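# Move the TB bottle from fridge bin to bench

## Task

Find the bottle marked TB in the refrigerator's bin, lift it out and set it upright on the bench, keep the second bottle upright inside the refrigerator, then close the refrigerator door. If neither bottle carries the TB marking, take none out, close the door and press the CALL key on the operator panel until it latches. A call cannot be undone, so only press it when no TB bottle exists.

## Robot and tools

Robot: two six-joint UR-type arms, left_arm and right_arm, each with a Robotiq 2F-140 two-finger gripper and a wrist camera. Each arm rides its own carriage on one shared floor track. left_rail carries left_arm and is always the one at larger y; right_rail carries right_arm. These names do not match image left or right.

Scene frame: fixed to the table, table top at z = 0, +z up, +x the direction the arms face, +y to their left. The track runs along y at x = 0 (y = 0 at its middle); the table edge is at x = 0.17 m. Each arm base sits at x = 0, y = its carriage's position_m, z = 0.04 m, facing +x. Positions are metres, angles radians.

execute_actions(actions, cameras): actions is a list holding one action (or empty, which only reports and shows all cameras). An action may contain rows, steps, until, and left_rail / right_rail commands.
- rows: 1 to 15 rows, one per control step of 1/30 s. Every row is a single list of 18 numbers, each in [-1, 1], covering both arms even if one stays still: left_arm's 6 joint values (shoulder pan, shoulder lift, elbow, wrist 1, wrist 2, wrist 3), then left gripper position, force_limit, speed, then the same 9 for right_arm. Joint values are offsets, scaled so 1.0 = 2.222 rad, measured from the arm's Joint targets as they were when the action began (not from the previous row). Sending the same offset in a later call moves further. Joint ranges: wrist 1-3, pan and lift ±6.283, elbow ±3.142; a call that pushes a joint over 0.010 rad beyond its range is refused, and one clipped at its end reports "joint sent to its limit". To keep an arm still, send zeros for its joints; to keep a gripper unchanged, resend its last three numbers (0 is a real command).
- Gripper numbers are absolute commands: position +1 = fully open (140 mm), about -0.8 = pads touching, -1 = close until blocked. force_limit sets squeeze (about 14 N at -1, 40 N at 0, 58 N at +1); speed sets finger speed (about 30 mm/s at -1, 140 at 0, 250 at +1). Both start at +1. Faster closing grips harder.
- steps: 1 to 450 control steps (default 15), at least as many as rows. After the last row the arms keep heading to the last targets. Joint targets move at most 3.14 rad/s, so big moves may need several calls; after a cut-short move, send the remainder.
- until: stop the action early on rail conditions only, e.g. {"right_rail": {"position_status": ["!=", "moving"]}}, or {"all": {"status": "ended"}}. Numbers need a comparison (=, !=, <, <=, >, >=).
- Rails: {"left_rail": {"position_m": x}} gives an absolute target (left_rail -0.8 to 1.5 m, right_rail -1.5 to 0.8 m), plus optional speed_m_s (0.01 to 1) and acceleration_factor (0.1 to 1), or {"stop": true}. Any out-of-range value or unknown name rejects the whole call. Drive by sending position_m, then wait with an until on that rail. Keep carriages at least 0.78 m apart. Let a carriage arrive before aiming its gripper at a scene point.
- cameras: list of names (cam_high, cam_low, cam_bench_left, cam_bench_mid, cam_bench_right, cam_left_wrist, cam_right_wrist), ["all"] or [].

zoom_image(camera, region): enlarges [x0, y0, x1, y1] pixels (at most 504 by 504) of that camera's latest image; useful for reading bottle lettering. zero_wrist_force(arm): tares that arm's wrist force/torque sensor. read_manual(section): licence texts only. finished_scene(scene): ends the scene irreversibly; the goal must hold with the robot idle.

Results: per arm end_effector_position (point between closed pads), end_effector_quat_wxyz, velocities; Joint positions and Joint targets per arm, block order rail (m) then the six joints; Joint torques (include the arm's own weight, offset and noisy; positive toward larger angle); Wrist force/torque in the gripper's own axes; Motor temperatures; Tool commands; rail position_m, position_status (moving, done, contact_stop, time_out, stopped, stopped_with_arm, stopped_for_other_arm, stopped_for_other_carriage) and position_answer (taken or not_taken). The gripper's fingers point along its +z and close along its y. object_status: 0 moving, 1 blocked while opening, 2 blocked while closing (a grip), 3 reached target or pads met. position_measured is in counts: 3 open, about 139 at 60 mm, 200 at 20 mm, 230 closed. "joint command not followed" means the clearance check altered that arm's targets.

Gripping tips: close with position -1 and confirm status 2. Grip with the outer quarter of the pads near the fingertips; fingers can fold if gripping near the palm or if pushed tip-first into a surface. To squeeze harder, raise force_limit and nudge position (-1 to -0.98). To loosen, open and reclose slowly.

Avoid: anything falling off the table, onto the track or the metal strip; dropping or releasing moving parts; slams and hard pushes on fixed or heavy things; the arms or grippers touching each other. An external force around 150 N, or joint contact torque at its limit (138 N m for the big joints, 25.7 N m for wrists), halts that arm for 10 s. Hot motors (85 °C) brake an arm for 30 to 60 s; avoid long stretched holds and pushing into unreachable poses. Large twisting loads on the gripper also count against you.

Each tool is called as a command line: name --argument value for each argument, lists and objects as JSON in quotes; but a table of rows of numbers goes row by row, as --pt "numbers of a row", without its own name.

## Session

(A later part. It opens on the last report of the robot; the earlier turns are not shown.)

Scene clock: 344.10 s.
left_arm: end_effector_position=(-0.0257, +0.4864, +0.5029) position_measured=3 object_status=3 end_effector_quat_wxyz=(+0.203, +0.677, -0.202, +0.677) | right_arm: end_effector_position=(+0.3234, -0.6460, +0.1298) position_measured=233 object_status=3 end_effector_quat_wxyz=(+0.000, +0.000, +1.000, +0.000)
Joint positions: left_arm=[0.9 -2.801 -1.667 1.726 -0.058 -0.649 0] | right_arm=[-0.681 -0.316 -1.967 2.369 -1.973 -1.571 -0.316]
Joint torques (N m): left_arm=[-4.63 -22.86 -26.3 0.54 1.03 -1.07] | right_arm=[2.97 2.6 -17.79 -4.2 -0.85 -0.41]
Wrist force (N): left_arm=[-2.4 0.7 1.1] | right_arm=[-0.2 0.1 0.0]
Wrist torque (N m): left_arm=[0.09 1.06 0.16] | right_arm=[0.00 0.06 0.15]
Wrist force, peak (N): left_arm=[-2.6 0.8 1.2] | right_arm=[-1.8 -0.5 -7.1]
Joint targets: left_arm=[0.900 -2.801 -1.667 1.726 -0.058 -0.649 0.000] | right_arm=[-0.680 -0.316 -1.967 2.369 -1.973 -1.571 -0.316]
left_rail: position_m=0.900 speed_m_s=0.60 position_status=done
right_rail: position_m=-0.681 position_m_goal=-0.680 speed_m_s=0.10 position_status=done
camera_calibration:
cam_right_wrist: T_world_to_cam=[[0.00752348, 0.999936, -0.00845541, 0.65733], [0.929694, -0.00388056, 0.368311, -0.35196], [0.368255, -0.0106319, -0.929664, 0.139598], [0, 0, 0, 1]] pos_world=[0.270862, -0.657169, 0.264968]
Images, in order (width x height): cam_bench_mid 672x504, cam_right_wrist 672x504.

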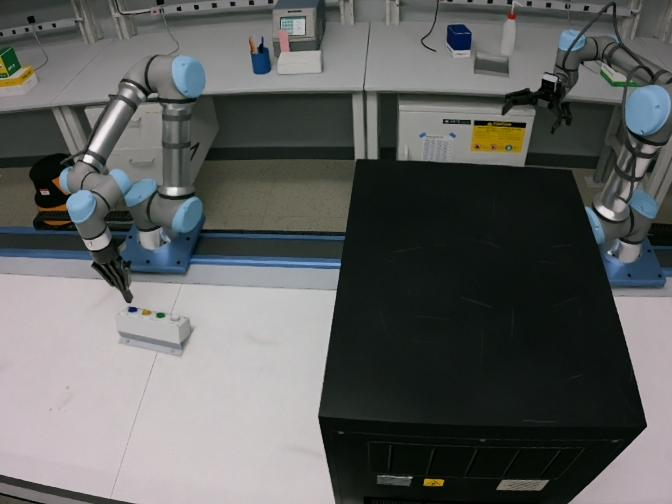

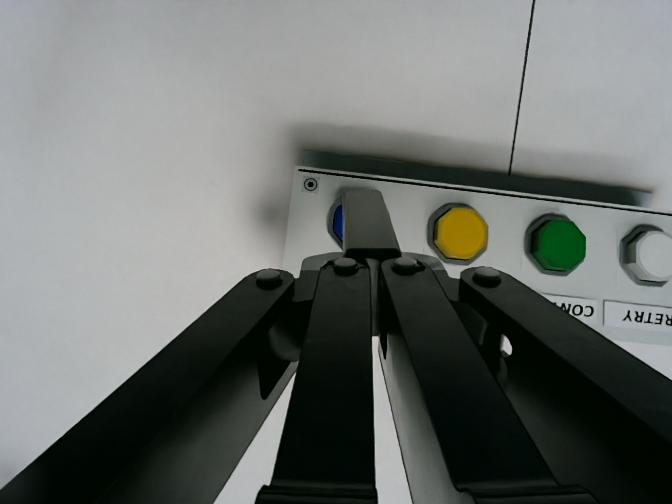

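execute_actions --actions '[{"right_rail":{"position_m":-0.6825,"speed_m_s":0.1},"steps":60,"until":{"right_rail":{"position_status":["!=","moving"]}}}]'

execute_actions --actions '[{"rows":[[0,0,0,0,0,0,1,1,0,0,0.0027,0.0035,-0.0063,0,0,-1,1,-1],[0,0,0,0,0,0,1,1,0,0,0.0055,0.007,-0.0126,0,0,-1,1,-1],[0,0,0,0,0,0,1,1,0,0,0.0083,0.0106,-0.0189,0,0,-1,1,-1]],"steps":30}]' --cameras '["cam_right_wrist","cam_bench_mid"]'

zoom_image --camera "cam_bench_mid" --region '[80, 240, 200, 360]'

execute_actions --actions '[{"rows":[[0,0,0,0,0,0,1,1,0,0,0.0014,0.00176,-0.00314,0,0,-1,1,-1]],"steps":15}]'

execute_actions --actions '[{"rows":[[0,0,0,0,0,0,1,1,0,0,0.0014,0.00176,-0.00314,0,0,-1,1,-1]],"steps":15}]'

Scene clock: 364.23 s.
left_arm: end_effector_position=(-0.0257, +0.4864, +0.5029) position_measured=3 object_status=3 end_effector_quat_wxyz=(+0.203, +0.677, -0.202, +0.677) | right_arm: end_effector_position=(+0.3234, -0.6480, +0.1298) position_measured=233 object_status=3 end_effector_quat_wxyz=(+0.000, +0.000, +1.000, +0.000)
Joint positions: left_arm=[0.9 -2.801 -1.667 1.726 -0.058 -0.649 0] | right_arm=[-0.682 -0.316 -1.967 2.369 -1.973 -1.571 -0.316]
Joint torques (N m): left_arm=[-4.57 -22.53 -25.54 0 0.92 -0.97] | right_arm=[-6.92 1.26 -18.68 -4.05 -0.8 -0.06]
Wrist force (N, zeroed by zero_wrist_force on right_arm): left_arm=[-2.5 0.8 1.1] | right_arm=[-0.2 0.0 0.0]
Wrist torque (N m, zeroed by zero_wrist_force on right_arm): left_arm=[0.12 1.08 0.16] | right_arm=[0.00 0.03 0.01]
Wrist force, peak (N, zeroed by zero_wrist_force on right_arm): left_arm=[-2.7 0.7 1.2] | right_arm=[-0.3 -0.9 0.0]
Joint targets: left_arm=[0.900 -2.801 -1.667 1.726 -0.058 -0.649 0.000] | right_arm=[-0.683 -0.316 -1.967 2.369 -1.973 -1.571 -0.316]
Tool commands: left_gripper/position=+1.0 left_gripper/force_limit=+1.0 left_gripper/speed=+0.0 right_gripper/position=-1.0 right_gripper/force_limit=+1.0 right_gripper/speed=-1.0
left_rail: position_m=0.900 speed_m_s=0.60 position_status=done
right_rail: position_m=-0.682 position_m_goal=-0.683 speed_m_s=0.10 position_status=done

Scene clock: 365.43 s.
left_arm: end_effector_position=(-0.0257, +0.4864, +0.5029) position_measured=3 object_status=3 end_effector_quat_wxyz=(+0.203, +0.677, -0.202, +0.677) | right_arm: end_effector_position=(+0.3238, -0.6481, +0.1177) position_measured=233 object_status=3 end_effector_quat_wxyz=(+0.000, +0.000, +1.000, +0.000)
Joint positions: left_arm=[0.9 -2.801 -1.667 1.726 -0.058 -0.649 0] | right_arm=[-0.683 -0.316 -1.948 2.393 -2.015 -1.571 -0.316]
Joint torques (N m): left_arm=[-4.23 -22.89 -26.38 -0.11 0.99 -0.94] | right_arm=[-7.03 1.86 -17.07 -4.27 -0.87 0.04]
Wrist force (N, zeroed by zero_wrist_force on right_arm): left_arm=[-2.5 0.5 1.1] | right_arm=[0.0 -0.4 0.2]
Wrist torque (N m, zeroed by zero_wrist_force on right_arm): left_arm=[0.06 1.08 0.17] | right_arm=[-0.07 -0.01 -0.01]
Wrist force, peak (N, zeroed by zero_wrist_force on right_arm): left_arm=[-2.6 0.7 1.2] | right_arm=[-0.2 -0.4 -1.4]
Joint targets: left_arm=[0.900 -2.801 -1.667 1.726 -0.058 -0.649 0.000] | right_arm=[-0.683 -0.316 -1.948 2.393 -2.015 -1.571 -0.316]
left_rail: position_m=0.900 speed_m_s=0.60 position_status=done
right_rail: position_m=-0.683 speed_m_s=0.10 position_status=done
camera_calibration:
cam_right_wrist: T_world_to_cam=[[0.00752348, 0.999936, -0.00845541, 0.659423], [0.929694, -0.00388056, 0.368311, -0.347977], [0.368255, -0.0106319, -0.929664, 0.128141], [0, 0, 0, 1]] pos_world=[0.271362, -0.659369, 0.252868]
Images, in order (width x height): cam_bench_mid 672x504, cam_right_wrist 672x504.

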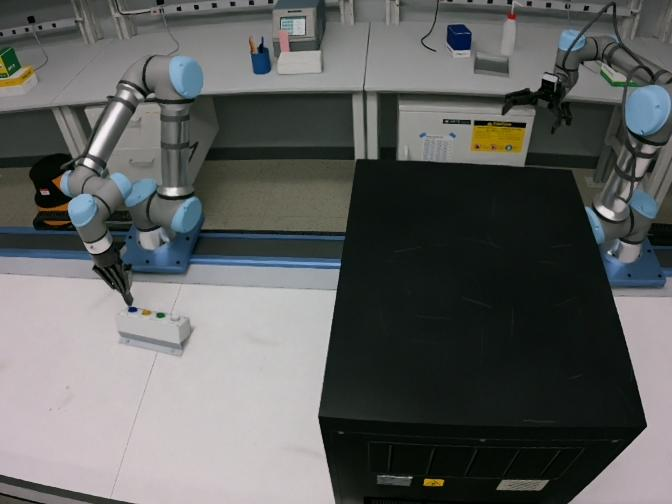

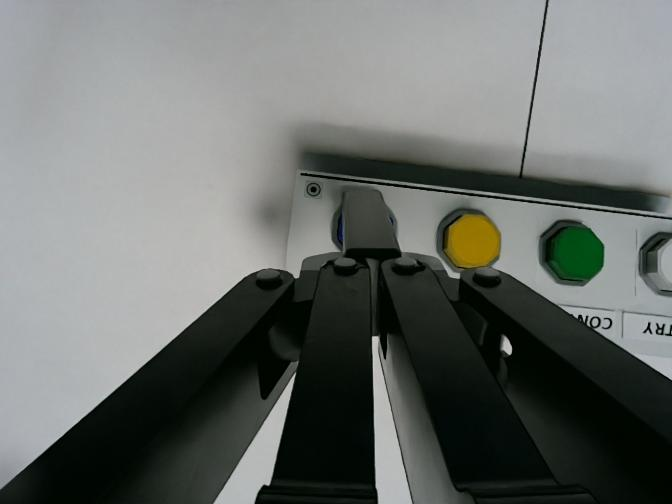

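Scaled by 4.200 from the camera's 672x504 image, which has a finer 960x720 frame.

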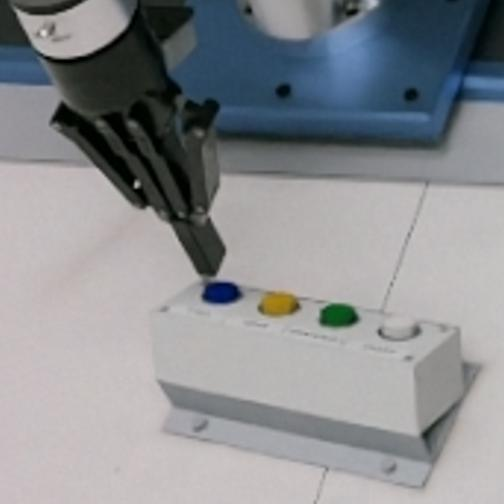

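Scene clock: 366.13 s.
left_arm: end_effector_position=(-0.0257, +0.4864, +0.5029) position_measured=3 object_status=3 end_effector_quat_wxyz=(+0.203, +0.677, -0.202, +0.677) | right_arm: end_effector_position=(+0.3238, -0.6481, +0.1157) position_measured=233 object_status=3 end_effector_quat_wxyz=(+0.000, +0.000, +1.000, +0.000)
Joint positions: left_arm=[0.9 -2.801 -1.667 1.726 -0.058 -0.649 0] | right_arm=[-0.683 -0.316 -1.945 2.397 -2.022 -1.571 -0.316]
Joint torques (N m): left_arm=[-4.9 -23.22 -25.8 -0.01 0.85 -1] | right_arm=[-6.53 1.47 -17.25 -4.29 -0.81 0.01]
Wrist force (N, zeroed by zero_wrist_force on right_arm): left_arm=[-2.4 0.6 1.2] | right_arm=[0.1 -0.3 0.0]
Wrist torque (N m, zeroed by zero_wrist_force on right_arm): left_arm=[0.08 1.06 0.16] | right_arm=[-0.06 -0.03 0.00]
Wrist force, peak (N, zeroed by zero_wrist_force on right_arm): left_arm=[-2.6 0.5 1.1] | right_arm=[0.0 -0.4 0.5]
Joint targets: left_arm=[0.900 -2.801 -1.667 1.726 -0.058 -0.649 0.000] | right_arm=[-0.683 -0.316 -1.945 2.397 -2.022 -1.571 -0.316]
left_rail: position_m=0.900 speed_m_s=0.60 position_status=done
right_rail: position_m=-0.683 speed_m_s=0.10 position_status=done

Scene clock: 366.83 s.
left_arm: end_effector_position=(-0.0257, +0.4864, +0.5029) position_measured=3 object_status=3 end_effector_quat_wxyz=(+0.203, +0.677, -0.202, +0.677) | right_arm: end_effector_position=(+0.3239, -0.6481, +0.1137) position_measured=233 object_status=3 end_effector_quat_wxyz=(+0.000, +0.000, +1.000, +0.000)
Joint positions: left_arm=[0.9 -2.801 -1.667 1.726 -0.058 -0.649 0] | right_arm=[-0.683 -0.316 -1.942 2.401 -2.029 -1.571 -0.316]
Joint torques (N m): left_arm=[-4.41 -23 -25.37 0 0.89 -1.05] | right_arm=[-7 1.5 -17.02 -4.21 -0.93 -0.06]
Wrist force (N, zeroed by zero_wrist_force on right_arm): left_arm=[-2.3 0.7 1.1] | right_arm=[0.0 -0.5 0.0]
Wrist torque (N m, zeroed by zero_wrist_force on right_arm): left_arm=[0.10 1.04 0.16] | right_arm=[-0.08 0.00 0.00]
Wrist force, peak (N, zeroed by zero_wrist_force on right_arm): left_arm=[-2.6 0.7 1.1] | right_arm=[-0.1 -0.6 0.2]
Joint targets: left_arm=[0.900 -2.801 -1.667 1.726 -0.058 -0.649 0.000] | right_arm=[-0.683 -0.316 -1.942 2.401 -2.029 -1.571 -0.316]
left_rail: position_m=0.900 speed_m_s=0.60 position_status=done
right_rail: position_m=-0.683 speed_m_s=0.10 position_status=done

execute_actions --actions '[]' --cameras '["cam_bench_mid","cam_high","cam_right_wrist"]'

zoom_image --camera "cam_bench_mid" --region '[105, 280, 165, 325]'

zoom_image --camera "cam_high" --region '[0, 130, 100, 220]'

zoom_image --camera "cam_right_wrist" --region '[280, 150, 480, 290]'

Scene clock: 387.17 s.
left_arm: end_effector_position=(-0.0257, +0.4864, +0.5029) position_measured=3 object_status=3 end_effector_quat_wxyz=(+0.203, +0.677, -0.202, +0.677) | right_arm: end_effector_position=(+0.3239, -0.6481, +0.1137) position_measured=233 object_status=3 end_effector_quat_wxyz=(+0.000, +0.000, +1.000, +0.000)
Joint positions: left_arm=[0.9 -2.801 -1.667 1.726 -0.058 -0.649 0] | right_arm=[-0.683 -0.316 -1.942 2.401 -2.029 -1.571 -0.316]
Joint velocities: within noise
Joint torques (N m): left_arm=[-4.62 -23.04 -26.23 -0.02 0.82 -0.99] | right_arm=[-6.94 1.65 -17.66 -4.08 -0.76 -0.09]
Motor temperatures (°C): left_arm=[35 38 35 43 42 33] | right_arm=[28 32 34 31 35 41]
Wrist force (N, zeroed by zero_wrist_force on right_arm): left_arm=[-2.5 0.7 1.1] | right_arm=[0.1 -0.4 0.2]
Wrist torque (N m, zeroed by zero_wrist_force on right_arm): left_arm=[0.09 1.08 0.16] | right_arm=[-0.07 -0.03 0.00]
Wrist force, peak (N, zeroed by zero_wrist_force on right_arm): left_arm=[-2.7 0.8 1.1] | right_arm=[0.3 -0.6 0.1]
Joint targets: left_arm=[0.900 -2.801 -1.667 1.726 -0.058 -0.649 0.000] | right_arm=[-0.683 -0.316 -1.942 2.401 -2.029 -1.571 -0.316]
Tool commands: left_gripper/position=+1.0 left_gripper/force_limit=+1.0 left_gripper/speed=+0.0 right_gripper/position=-1.0 right_gripper/force_limit=+1.0 right_gripper/speed=-1.0
left_rail: position_m=0.900 speed_m_s=0.60 position_status=done
right_rail: position_m=-0.683 speed_m_s=0.10 position_status=done
camera_calibration:
cam_right_wrist: T_world_to_cam=[[0.00752301, 0.999936, -0.00845647, 0.65939], [0.929728, -0.00388071, 0.368226, -0.346492], [0.368169, -0.0106324, -0.929698, 0.124454], [0, 0, 0, 1]] pos_world=[0.271362, -0.659369, 0.248868]
Images, in order (width x height): cam_high 672x504, cam_bench_mid 672x504, cam_right_wrist 672x504.

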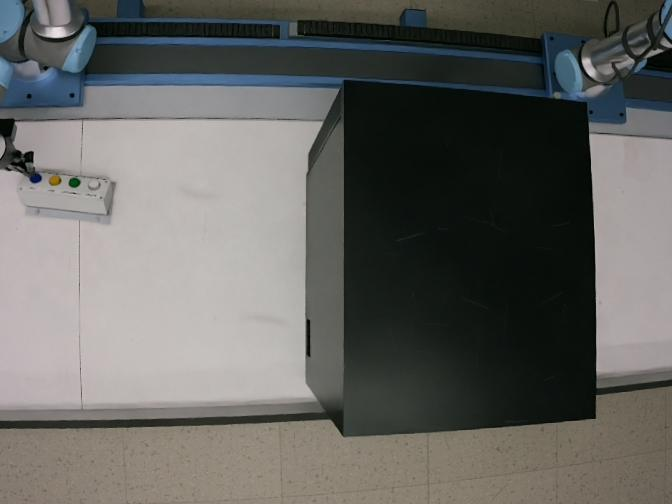

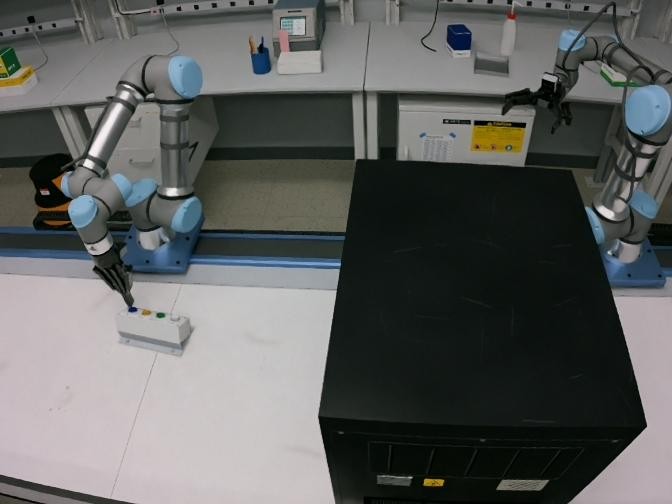

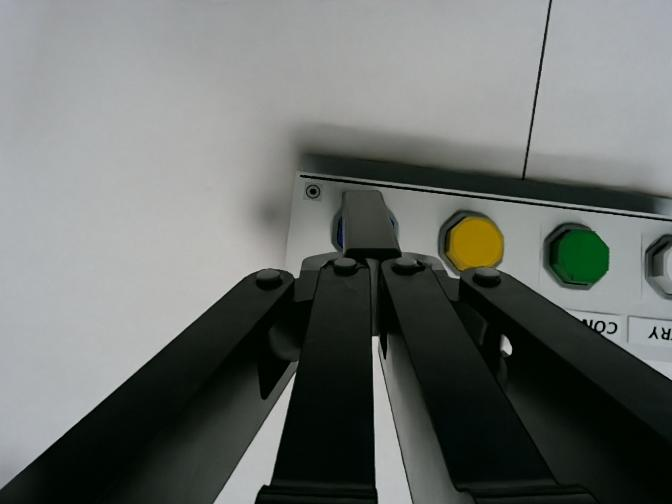

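Scaled by 8.400 from the camera's 672x504 image, which has a finer 960x720 frame.

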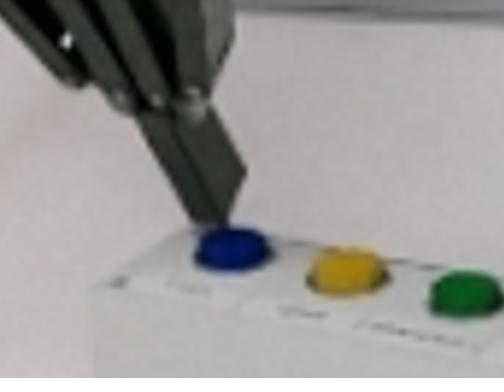

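Scaled by 5.040 from the camera's 672x504 image, which has a finer 960x720 frame.

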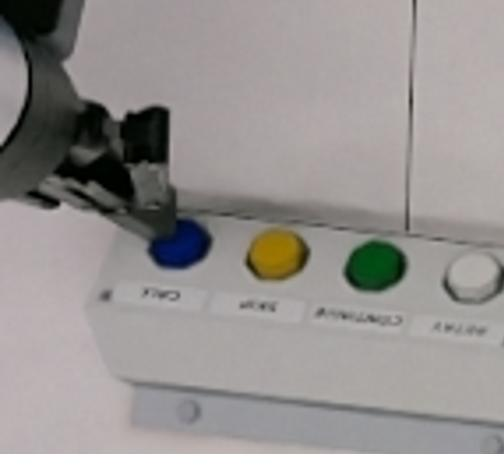

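Scaled by 2.520 from the camera's 672x504 image, which has a finer 960x720 frame.

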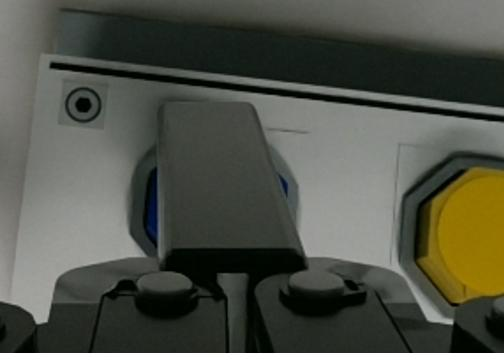

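execute_actions --actions '[{"rows":[[0,0,0,0,0,0,1,1,0,0,0.0014,0.00176,-0.00314,0,0,-1,1,-1],[0,0,0,0,0,0,1,1,0,0,0.0028,0.0035,-0.0063,0,0,-1,1,-1]],"steps":15}]'

execute_actions --actions '[{"rows":[[0,0,0,0,0,0,1,1,0,0,0.0014,0.00176,-0.00314,0,0,-1,1,-1]],"steps":15}]'

execute_actions --actions '[{"rows":[[0,0,0,0,0,0,1,1,0,0,0.0014,0.00176,-0.00314,0,0,-1,1,-1]],"steps":15}]' --cameras '["cam_bench_mid","cam_high"]'

zoom_image --camera "cam_bench_mid" --region '[105, 280, 165, 325]'

zoom_image --camera "cam_high" --region '[0, 130, 100, 220]'

Scene clock: 415.87 s.
left_arm: end_effector_position=(-0.0257, +0.4864, +0.5029) position_measured=3 object_status=3 end_effector_quat_wxyz=(+0.203, +0.677, -0.202, +0.677) | right_arm: end_effector_position=(+0.3239, -0.6481, +0.1098) position_measured=233 object_status=3 end_effector_quat_wxyz=(+0.000, +0.000, +1.000, +0.000)
Joint positions: left_arm=[0.9 -2.801 -1.667 1.726 -0.058 -0.649 0] | right_arm=[-0.682 -0.316 -1.936 2.408 -2.043 -1.571 -0.316]
Joint torques (N m): left_arm=[-3.68 -22.79 -25.83 -0.03 0.87 -0.96] | right_arm=[-6.87 1.26 -17.09 -4.25 -0.76 0.09]
Wrist force (N, zeroed by zero_wrist_force on right_arm): left_arm=[-2.4 0.7 1.1] | right_arm=[0.3 -0.5 0.0]
Wrist torque (N m, zeroed by zero_wrist_force on right_arm): left_arm=[0.10 1.05 0.16] | right_arm=[-0.09 -0.06 0.00]
Wrist force, peak (N, zeroed by zero_wrist_force on right_arm): left_arm=[-2.8 0.7 1.2] | right_arm=[-0.1 -0.1 0.9]
Joint targets: left_arm=[0.900 -2.801 -1.667 1.726 -0.058 -0.649 0.000] | right_arm=[-0.683 -0.316 -1.936 2.408 -2.043 -1.571 -0.316]
left_rail: position_m=0.900 speed_m_s=0.60 position_status=done
right_rail: position_m=-0.682 position_m_goal=-0.683 speed_m_s=0.10 position_status=done

Scene clock: 416.57 s.
left_arm: end_effector_position=(-0.0257, +0.4864, +0.5029) position_measured=3 object_status=3 end_effector_quat_wxyz=(+0.203, +0.677, -0.202, +0.677) | right_arm: end_effector_position=(+0.3238, -0.6481, +0.1078) position_measured=233 object_status=3 end_effector_quat_wxyz=(+0.000, +0.000, +1.000, +0.000)
Joint positions: left_arm=[0.9 -2.801 -1.667 1.726 -0.058 -0.649 0] | right_arm=[-0.682 -0.316 -1.933 2.412 -2.05 -1.571 -0.316]
Joint torques (N m): left_arm=[-3.99 -22.59 -26.1 -0.1 0.81 -1.03] | right_arm=[-6.9 1.86 -16.28 -4.27 -0.7 -0.06]
Wrist force (N, zeroed by zero_wrist_force on right_arm): left_arm=[-2.6 0.6 1.3] | right_arm=[0.3 -0.4 0.1]
Wrist torque (N m, zeroed by zero_wrist_force on right_arm): left_arm=[0.06 1.11 0.17] | right_arm=[-0.05 -0.08 0.00]
Wrist force, peak (N, zeroed by zero_wrist_force on right_arm): left_arm=[-2.6 0.6 1.3] | right_arm=[0.1 -0.5 0.3]
Joint targets: left_arm=[0.900 -2.801 -1.667 1.726 -0.058 -0.649 0.000] | right_arm=[-0.683 -0.316 -1.933 2.412 -2.050 -1.571 -0.316]
left_rail: position_m=0.900 speed_m_s=0.60 position_status=done
right_rail: position_m=-0.682 position_m_goal=-0.683 speed_m_s=0.10 position_status=done

Scene clock: 417.27 s.
left_arm: end_effector_position=(-0.0257, +0.4864, +0.5029) position_measured=3 object_status=3 end_effector_quat_wxyz=(+0.203, +0.677, -0.202, +0.677) | right_arm: end_effector_position=(+0.3238, -0.6481, +0.1058) position_measured=233 object_status=3 end_effector_quat_wxyz=(+0.000, +0.000, +1.000, +0.000)
Joint positions: left_arm=[0.9 -2.801 -1.667 1.726 -0.058 -0.649 0] | right_arm=[-0.682 -0.316 -1.929 2.416 -2.057 -1.571 -0.316]
Joint torques (N m): left_arm=[-3.87 -23.02 -25.44 -0.08 0.83 -0.89] | right_arm=[-7.35 1.41 -17.07 -4.31 -0.76 -0.07]
Wrist force (N, zeroed by zero_wrist_force on right_arm): left_arm=[-2.5 0.8 1.1] | right_arm=[0.2 -0.4 0.1]
Wrist torque (N m, zeroed by zero_wrist_force on right_arm): left_arm=[0.12 1.08 0.17] | right_arm=[-0.06 -0.05 0.01]
Wrist force, peak (N, zeroed by zero_wrist_force on right_arm): left_arm=[-2.5 0.9 1.3] | right_arm=[-0.2 -0.8 0.2]
Joint targets: left_arm=[0.900 -2.801 -1.667 1.726 -0.058 -0.649 0.000] | right_arm=[-0.683 -0.316 -1.929 2.416 -2.057 -1.571 -0.316]
left_rail: position_m=0.900 speed_m_s=0.60 position_status=done
right_rail: position_m=-0.682 position_m_goal=-0.683 speed_m_s=0.10 position_status=done
Images, in order (width x height): cam_high 672x504, cam_bench_mid 672x504.

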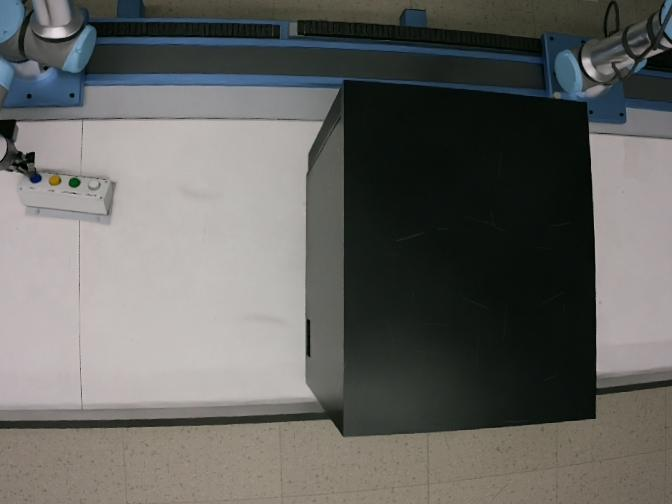

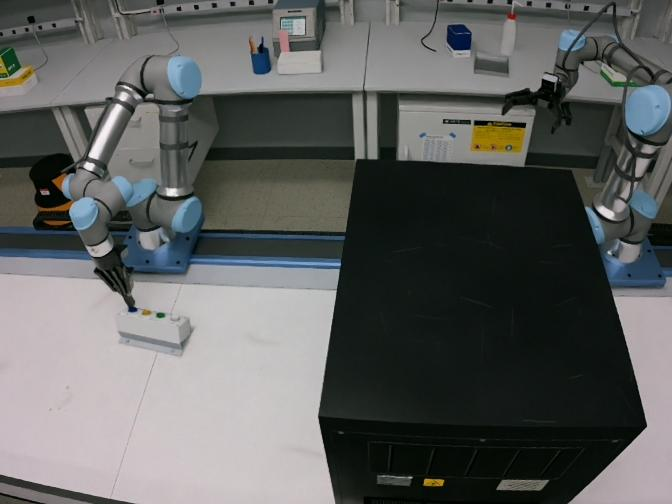

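Scaled by 8.400 from the camera's 672x504 image, which has a finer 960x720 frame.

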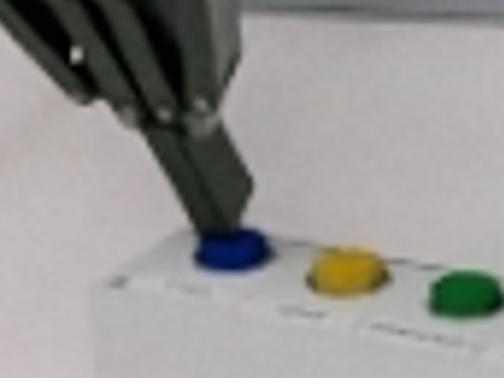

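Scaled by 5.040 from the camera's 672x504 image, which has a finer 960x720 frame.

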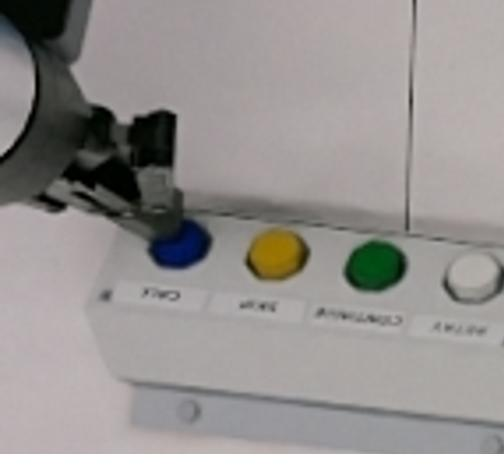

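execute_actions --actions '[{"rows":[[0,0,0,0,0,0,1,1,0,0,0.0014,0.00176,-0.00314,0,0,-1,1,-1],[0,0,0,0,0,0,1,1,0,0,0.0021,0.0026,-0.0047,0,0,-1,1,-1]],"steps":15}]'

execute_actions --actions '[{"rows":[[0,0,0,0,0,0,1,1,0,0,0.0014,0.00176,-0.00314,0,0,-1,1,-1]],"steps":15}]'

execute_actions --actions '[{"rows":[[0,0,0,0,0,0,1,1,0,0,0.0014,0.00176,-0.00314,0,0,-1,1,-1]],"steps":15}]'

Scene clock: 424.83 s.
left_arm: end_effector_position=(-0.0257, +0.4864, +0.5029) position_measured=3 object_status=3 end_effector_quat_wxyz=(+0.203, +0.677, -0.202, +0.677) | right_arm: end_effector_position=(+0.3237, -0.6481, +0.1029) position_measured=233 object_status=3 end_effector_quat_wxyz=(+0.000, +0.000, +1.000, +0.000)
Joint positions: left_arm=[0.9 -2.801 -1.667 1.726 -0.058 -0.649 0] | right_arm=[-0.682 -0.316 -1.925 2.422 -2.068 -1.571 -0.316]
Joint torques (N m): left_arm=[-3.97 -22.92 -25.57 -0.12 0.72 -1] | right_arm=[-6.61 2.83 -14.15 -3.87 -0.7 -0.04]
Wrist force (N, zeroed by zero_wrist_force on right_arm): left_arm=[-2.6 0.7 1.2] | right_arm=[0.9 -0.6 -4.7]
Wrist torque (N m, zeroed by zero_wrist_force on right_arm): left_arm=[0.11 1.09 0.17] | right_arm=[-0.03 -0.12 0.01]
Wrist force, peak (N, zeroed by zero_wrist_force on right_arm): left_arm=[-2.7 0.7 1.2] | right_arm=[0.6 -0.8 -5.1]
Joint targets: left_arm=[0.900 -2.801 -1.667 1.726 -0.058 -0.649 0.000] | right_arm=[-0.683 -0.316 -1.925 2.422 -2.068 -1.571 -0.316]
left_rail: position_m=0.900 speed_m_s=0.60 position_status=done
right_rail: position_m=-0.682 position_m_goal=-0.683 speed_m_s=0.10 position_status=done

Scene clock: 425.53 s.
left_arm: end_effector_position=(-0.0257, +0.4864, +0.5029) position_measured=3 object_status=3 end_effector_quat_wxyz=(+0.203, +0.677, -0.202, +0.677) | right_arm: end_effector_position=(+0.3236, -0.6481, +0.1010) position_measured=233 object_status=3 end_effector_quat_wxyz=(+0.000, +0.000, +1.000, +0.000)
Joint positions: left_arm=[0.9 -2.801 -1.667 1.726 -0.058 -0.649 0] | right_arm=[-0.682 -0.316 -1.922 2.426 -2.075 -1.571 -0.316]
Joint torques (N m): left_arm=[-3.83 -22.67 -26.04 0 0.74 -1.09] | right_arm=[-6.85 3.87 -13.96 -3.64 -0.71 -0.04]
Wrist force (N, zeroed by zero_wrist_force on right_arm): left_arm=[-2.4 0.8 1.0] | right_arm=[0.7 -0.6 -6.5]
Wrist torque (N m, zeroed by zero_wrist_force on right_arm): left_arm=[0.12 1.06 0.16] | right_arm=[-0.04 -0.14 0.01]
Wrist force, peak (N, zeroed by zero_wrist_force on right_arm): left_arm=[-2.6 0.7 1.2] | right_arm=[0.5 -0.4 -7.0]
Joint targets: left_arm=[0.900 -2.801 -1.667 1.726 -0.058 -0.649 0.000] | right_arm=[-0.683 -0.316 -1.922 2.426 -2.075 -1.571 -0.316]
left_rail: position_m=0.900 speed_m_s=0.60 position_status=done
right_rail: position_m=-0.682 position_m_goal=-0.683 speed_m_s=0.10 position_status=done

Scene clock: 426.23 s.
left_arm: end_effector_position=(-0.0257, +0.4864, +0.5029) position_measured=3 object_status=3 end_effector_quat_wxyz=(+0.203, +0.677, -0.202, +0.677) | right_arm: end_effector_position=(+0.3235, -0.6480, +0.0990) position_measured=233 object_status=3 end_effector_quat_wxyz=(+0.000, +0.000, +1.000, +0.000)
Joint positions: left_arm=[0.9 -2.801 -1.667 1.726 -0.058 -0.649 0] | right_arm=[-0.682 -0.316 -1.919 2.43 -2.082 -1.571 -0.316]
Joint torques (N m): left_arm=[-3.56 -22.49 -25.92 -0.07 0.89 -1.01] | right_arm=[-7.27 3.95 -13.5 -3.64 -0.74 -0.14]
Wrist force (N, zeroed by zero_wrist_force on right_arm): left_arm=[-2.4 0.7 1.2] | right_arm=[1.0 -0.7 -7.3]
Wrist torque (N m, zeroed by zero_wrist_force on right_arm): left_arm=[0.10 1.06 0.17] | right_arm=[-0.04 -0.14 0.02]
Wrist force, peak (N, zeroed by zero_wrist_force on right_arm): left_arm=[-2.5 0.6 1.2] | right_arm=[0.9 -0.7 -7.4]
Joint targets: left_arm=[0.900 -2.801 -1.667 1.726 -0.058 -0.649 0.000] | right_arm=[-0.683 -0.316 -1.919 2.430 -2.082 -1.571 -0.316]
left_rail: position_m=0.900 speed_m_s=0.60 position_status=done
right_rail: position_m=-0.682 position_m_goal=-0.683 speed_m_s=0.10 position_status=done

Key is springing in. Continue at 1 mm steps.

execute_actions --actions '[{"rows":[[0,0,0,0,0,0,1,1,0,0,0.0007,0.00088,-0.00157,0,0,-1,1,-1]],"steps":12}]'

execute_actions --actions '[{"rows":[[0,0,0,0,0,0,1,1,0,0,0.0007,0.00088,-0.00157,0,0,-1,1,-1]],"steps":12}]'

execute_actions --actions '[{"rows":[[0,0,0,0,0,0,1,1,0,0,0.0007,0.00088,-0.00157,0,0,-1,1,-1]],"steps":12}]' --cameras '["cam_bench_mid"]'

zoom_image --camera "cam_bench_mid" --region '[105, 280, 165, 325]'

Scene clock: 436.17 s.
left_arm: end_effector_position=(-0.0257, +0.4864, +0.5029) position_measured=3 object_status=3 end_effector_quat_wxyz=(+0.203, +0.677, -0.202, +0.677) | right_arm: end_effector_position=(+0.3234, -0.6480, +0.0980) position_measured=233 object_status=3 end_effector_quat_wxyz=(+0.000, +0.000, +1.000, +0.000)
Joint positions: left_arm=[0.9 -2.801 -1.667 1.726 -0.058 -0.649 0] | right_arm=[-0.682 -0.316 -1.917 2.432 -2.085 -1.571 -0.316]
Joint torques (N m): left_arm=[-3.08 -23.36 -25.93 -0.07 0.77 -0.98] | right_arm=[-6.83 3.33 -12.69 -3.49 -0.58 -0.27]
Wrist force (N, zeroed by zero_wrist_force on right_arm): left_arm=[-2.5 0.6 1.1] | right_arm=[0.8 -0.7 -8.0]
Wrist torque (N m, zeroed by zero_wrist_force on right_arm): left_arm=[0.07 1.08 0.17] | right_arm=[-0.04 -0.15 0.02]
Wrist force, peak (N, zeroed by zero_wrist_force on right_arm): left_arm=[-2.8 0.5 1.2] | right_arm=[0.9 -0.6 -8.5]
Joint targets: left_arm=[0.900 -2.801 -1.667 1.726 -0.058 -0.649 0.000] | right_arm=[-0.683 -0.316 -1.917 2.432 -2.085 -1.571 -0.316]
left_rail: position_m=0.900 speed_m_s=0.60 position_status=done
right_rail: position_m=-0.682 position_m_goal=-0.683 speed_m_s=0.10 position_status=done

Scene clock: 436.77 s.
left_arm: end_effector_position=(-0.0257, +0.4864, +0.5029) position_measured=3 object_status=3 end_effector_quat_wxyz=(+0.203, +0.677, -0.202, +0.677) | right_arm: end_effector_position=(+0.3234, -0.6480, +0.0971) position_measured=233 object_status=3 end_effector_quat_wxyz=(+0.000, +0.000, +1.000, +0.000)
Joint positions: left_arm=[0.9 -2.801 -1.667 1.726 -0.058 -0.649 0] | right_arm=[-0.683 -0.316 -1.915 2.434 -2.089 -1.571 -0.316]
Joint torques (N m): left_arm=[-3.21 -22.82 -26.21 -0.06 0.79 -1] | right_arm=[-7 5.51 -10.39 -3.41 -0.6 -0.21]
Wrist force (N, zeroed by zero_wrist_force on right_arm): left_arm=[-2.5 0.6 1.0] | right_arm=[2.8 -0.3 -14.0]
Wrist torque (N m, zeroed by zero_wrist_force on right_arm): left_arm=[0.07 1.07 0.17] | right_arm=[0.00 -0.21 0.02]
Wrist force, peak (N, zeroed by zero_wrist_force on right_arm): left_arm=[-2.5 0.8 1.1] | right_arm=[2.4 -0.3 -14.2]
Joint targets: left_arm=[0.900 -2.801 -1.667 1.726 -0.058 -0.649 0.000] | right_arm=[-0.683 -0.316 -1.915 2.434 -2.089 -1.571 -0.316]
left_rail: position_m=0.900 speed_m_s=0.60 position_status=done
right_rail: position_m=-0.683 speed_m_s=0.10 position_status=done

Scene clock: 437.37 s.
left_arm: end_effector_position=(-0.0257, +0.4864, +0.5029) position_measured=3 object_status=3 end_effector_quat_wxyz=(+0.203, +0.677, -0.202, +0.677) | right_arm: end_effector_position=(+0.3233, -0.6480, +0.0961) position_measured=233 object_status=3 end_effector_quat_wxyz=(+0.000, +0.000, +1.000, +0.000)
Joint positions: left_arm=[0.9 -2.801 -1.667 1.726 -0.058 -0.649 0] | right_arm=[-0.683 -0.316 -1.914 2.436 -2.092 -1.571 -0.316]
Joint torques (N m): left_arm=[-2.58 -23.18 -26.35 -0.06 0.83 -0.92] | right_arm=[-6.8 22.29 8.64 -2.65 -0.51 -0.2]
Wrist force (N, zeroed by zero_wrist_force on right_arm): left_arm=[-2.2 0.7 1.2] | right_arm=[21.1 3.4 -72.5]
Wrist torque (N m, zeroed by zero_wrist_force on right_arm): left_arm=[0.10 1.02 0.17] | right_arm=[-0.05 -0.67 0.02]
Wrist force, peak (N, zeroed by zero_wrist_force on right_arm): left_arm=[-2.7 0.7 1.2] | right_arm=[21.1 3.4 -72.5]
Joint targets: left_arm=[0.900 -2.801 -1.667 1.726 -0.058 -0.649 0.000] | right_arm=[-0.683 -0.316 -1.914 2.436 -2.092 -1.571 -0.316]
left_rail: position_m=0.900 speed_m_s=0.60 position_status=done
right_rail: position_m=-0.683 speed_m_s=0.10 position_status=done
Images, in order (width x height): cam_bench_mid 672x504.

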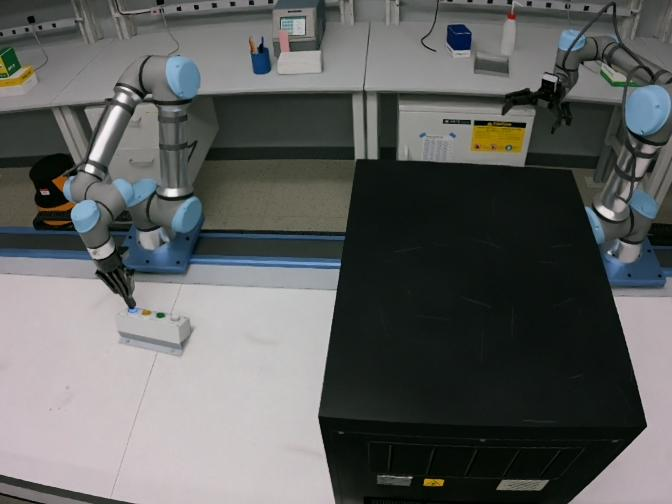

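Scaled by 8.400 from the camera's 672x504 image, which has a finer 960x720 frame.

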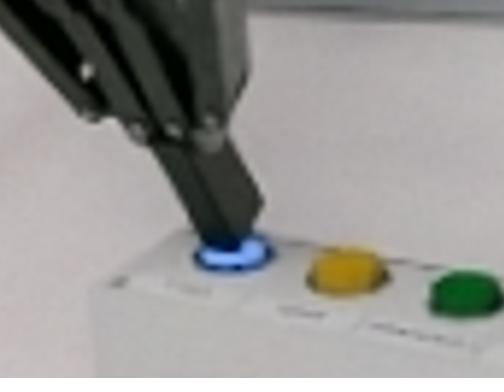

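Lit and bottomed. Retract.

execute_actions --actions '[{"rows":[[0,0,0,0,0,0,1,1,0,0,-0.003,-0.004,0.007,0,0,-1,1,-1],[0,0,0,0,0,0,1,1,0,0,-0.008,-0.01,0.018,0,0,-1,1,-1],[0,0,0,0,0,0,1,1,0,0,-0.014,-0.0185,0.033,0,0,-1,1,-1]],"steps":40}]'

execute_actions --actions '[{"rows":[[0,0,0,0,0,0,1,1,0,0,-0.012,-0.053,0.065,0,0,-1,1,-1]],"steps":40}]' --cameras '["cam_bench_mid","cam_right_wrist","cam_high","cam_left_wrist"]'

zoom_image --camera "cam_bench_mid" --region '[105, 280, 165, 325]'

zoom_image --camera "cam_left_wrist" --region '[90, 100, 190, 200]'

Scene clock: 448.37 s.
left_arm: end_effector_position=(-0.0257, +0.4864, +0.5029) position_measured=3 object_status=3 end_effector_quat_wxyz=(+0.203, +0.677, -0.202, +0.677) | right_arm: end_effector_position=(+0.3238, -0.6481, +0.1164) position_measured=233 object_status=3 end_effector_quat_wxyz=(-0.001, +0.000, +1.000, +0.000)
Joint positions: left_arm=[0.9 -2.801 -1.667 1.726 -0.058 -0.649 0] | right_arm=[-0.683 -0.316 -1.945 2.395 -2.019 -1.571 -0.316]
Joint torques (N m): left_arm=[-2.97 -22.85 -25.59 -0.04 0.71 -1.05] | right_arm=[-6.87 -12.85 -31.54 -1.19 0.08 -0.16]
Wrist force (N, zeroed by zero_wrist_force on right_arm): left_arm=[-2.5 0.7 1.2] | right_arm=[-0.2 -0.4 0.1]
Wrist torque (N m, zeroed by zero_wrist_force on right_arm): left_arm=[0.10 1.07 0.16] | right_arm=[-0.07 0.04 -0.01]
Wrist force, peak (N, zeroed by zero_wrist_force on right_arm): left_arm=[-2.8 0.8 1.4] | right_arm=[20.9 3.4 -75.0]
Joint targets: left_arm=[0.900 -2.801 -1.667 1.726 -0.058 -0.649 0.000] | right_arm=[-0.683 -0.316 -1.945 2.395 -2.019 -1.571 -0.316]
left_rail: position_m=0.900 speed_m_s=0.60 position_status=done
right_rail: position_m=-0.683 speed_m_s=0.10 position_status=done

Scene clock: 449.90 s.
left_arm: end_effector_position=(-0.0257, +0.4864, +0.5029) position_measured=3 object_status=3 end_effector_quat_wxyz=(+0.203, +0.677, -0.202, +0.677) | right_arm: end_effector_position=(+0.3336, -0.6513, +0.1647) position_measured=233 object_status=3 end_effector_quat_wxyz=(-0.001, +0.000, +1.000, +0.000)
Joint positions: left_arm=[0.9 -2.801 -1.667 1.726 -0.058 -0.649 0] | right_arm=[-0.683 -0.316 -1.972 2.277 -1.874 -1.571 -0.316]
Joint torques (N m): left_arm=[-2.96 -22.79 -25.34 0.02 0.55 -0.96] | right_arm=[-7.55 -12.48 -32.79 -1.26 0.59 -0.2]
Wrist force (N, zeroed by zero_wrist_force on right_arm): left_arm=[-2.3 0.8 1.1] | right_arm=[-0.5 -0.5 0.0]
Wrist torque (N m, zeroed by zero_wrist_force on right_arm): left_arm=[0.11 1.04 0.17] | right_arm=[-0.10 0.14 0.02]
Wrist force, peak (N, zeroed by zero_wrist_force on right_arm): left_arm=[-2.6 0.7 1.3] | right_arm=[3.0 0.7 8.9]
Joint targets: left_arm=[0.900 -2.801 -1.667 1.726 -0.058 -0.649 0.000] | right_arm=[-0.683 -0.316 -1.972 2.277 -1.874 -1.571 -0.316]
left_rail: position_m=0.900 speed_m_s=0.60 position_status=done
right_rail: position_m=-0.683 speed_m_s=0.10 position_status=done
camera_calibration:
cam_left_wrist: T_world_to_cam=[[-0.546468, -0.836507, -0.0403684, 0.427138], [-0.273597, 0.223876, -0.935427, 0.359882], [0.791529, -0.500136, -0.351206, 0.582798], [0, 0, 0, 1]] pos_world=[-0.129422, 0.568214, 0.558569]
cam_right_wrist: T_world_to_cam=[[0.0074512, 0.99994, -0.00805848, 0.662949], [0.930206, -0.0039738, 0.367016, -0.374413], [0.366962, -0.0102308, -0.93018, 0.168896], [0, 0, 0, 1]] pos_world=[0.281363, -0.662669, 0.299862]
Images, in order (width x height): cam_high 672x504, cam_bench_mid 672x504, cam_left_wrist 672x504, cam_right_wrist 672x504.

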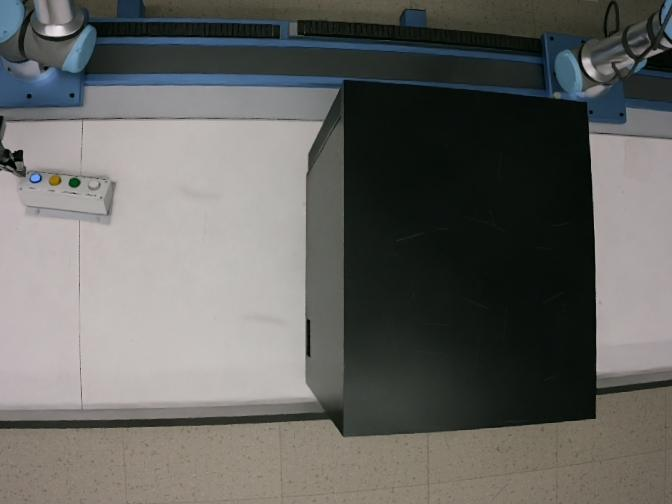

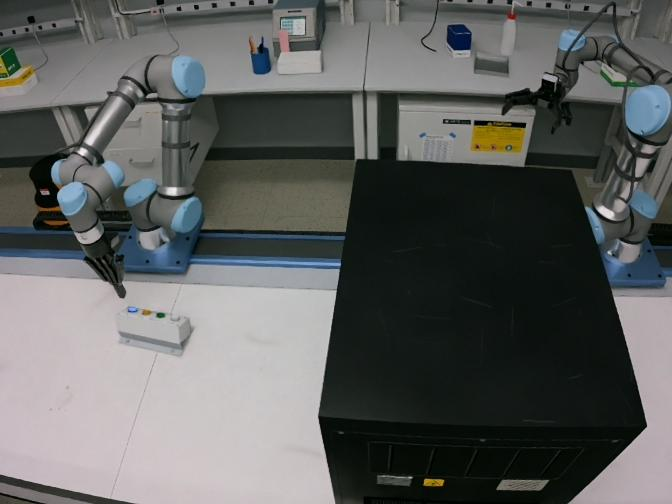

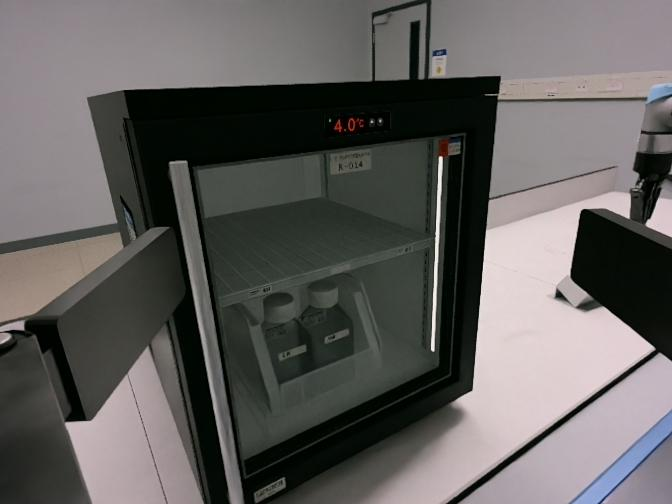

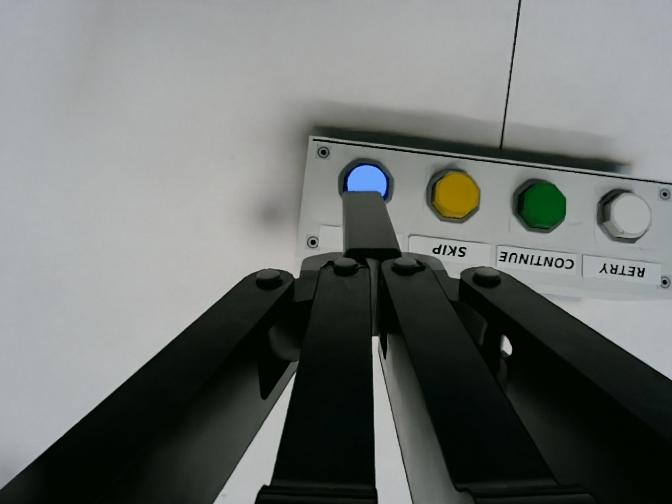

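Scaled by 8.400 from the camera's 672x504 image, which has a finer 960x720 frame.

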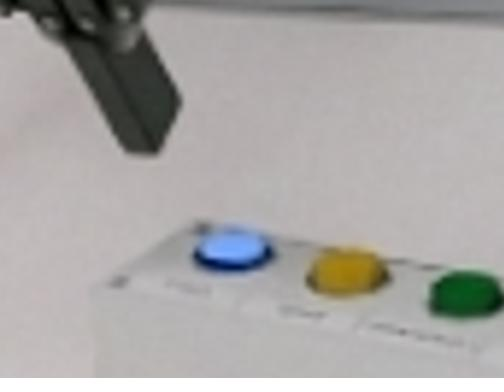

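Scaled by 5.040 from the camera's 672x504 image, which has a finer 960x720 frame.

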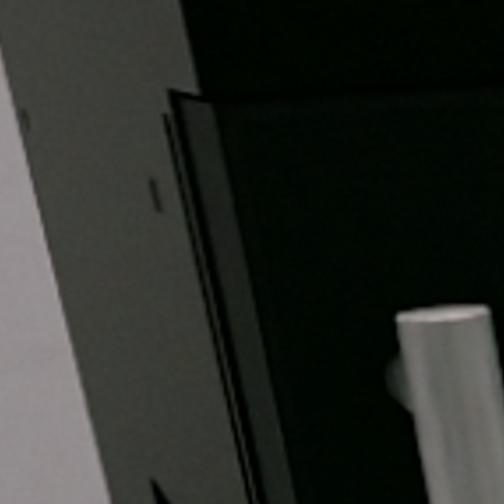

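finished_scene

The scene is finished: the task was done.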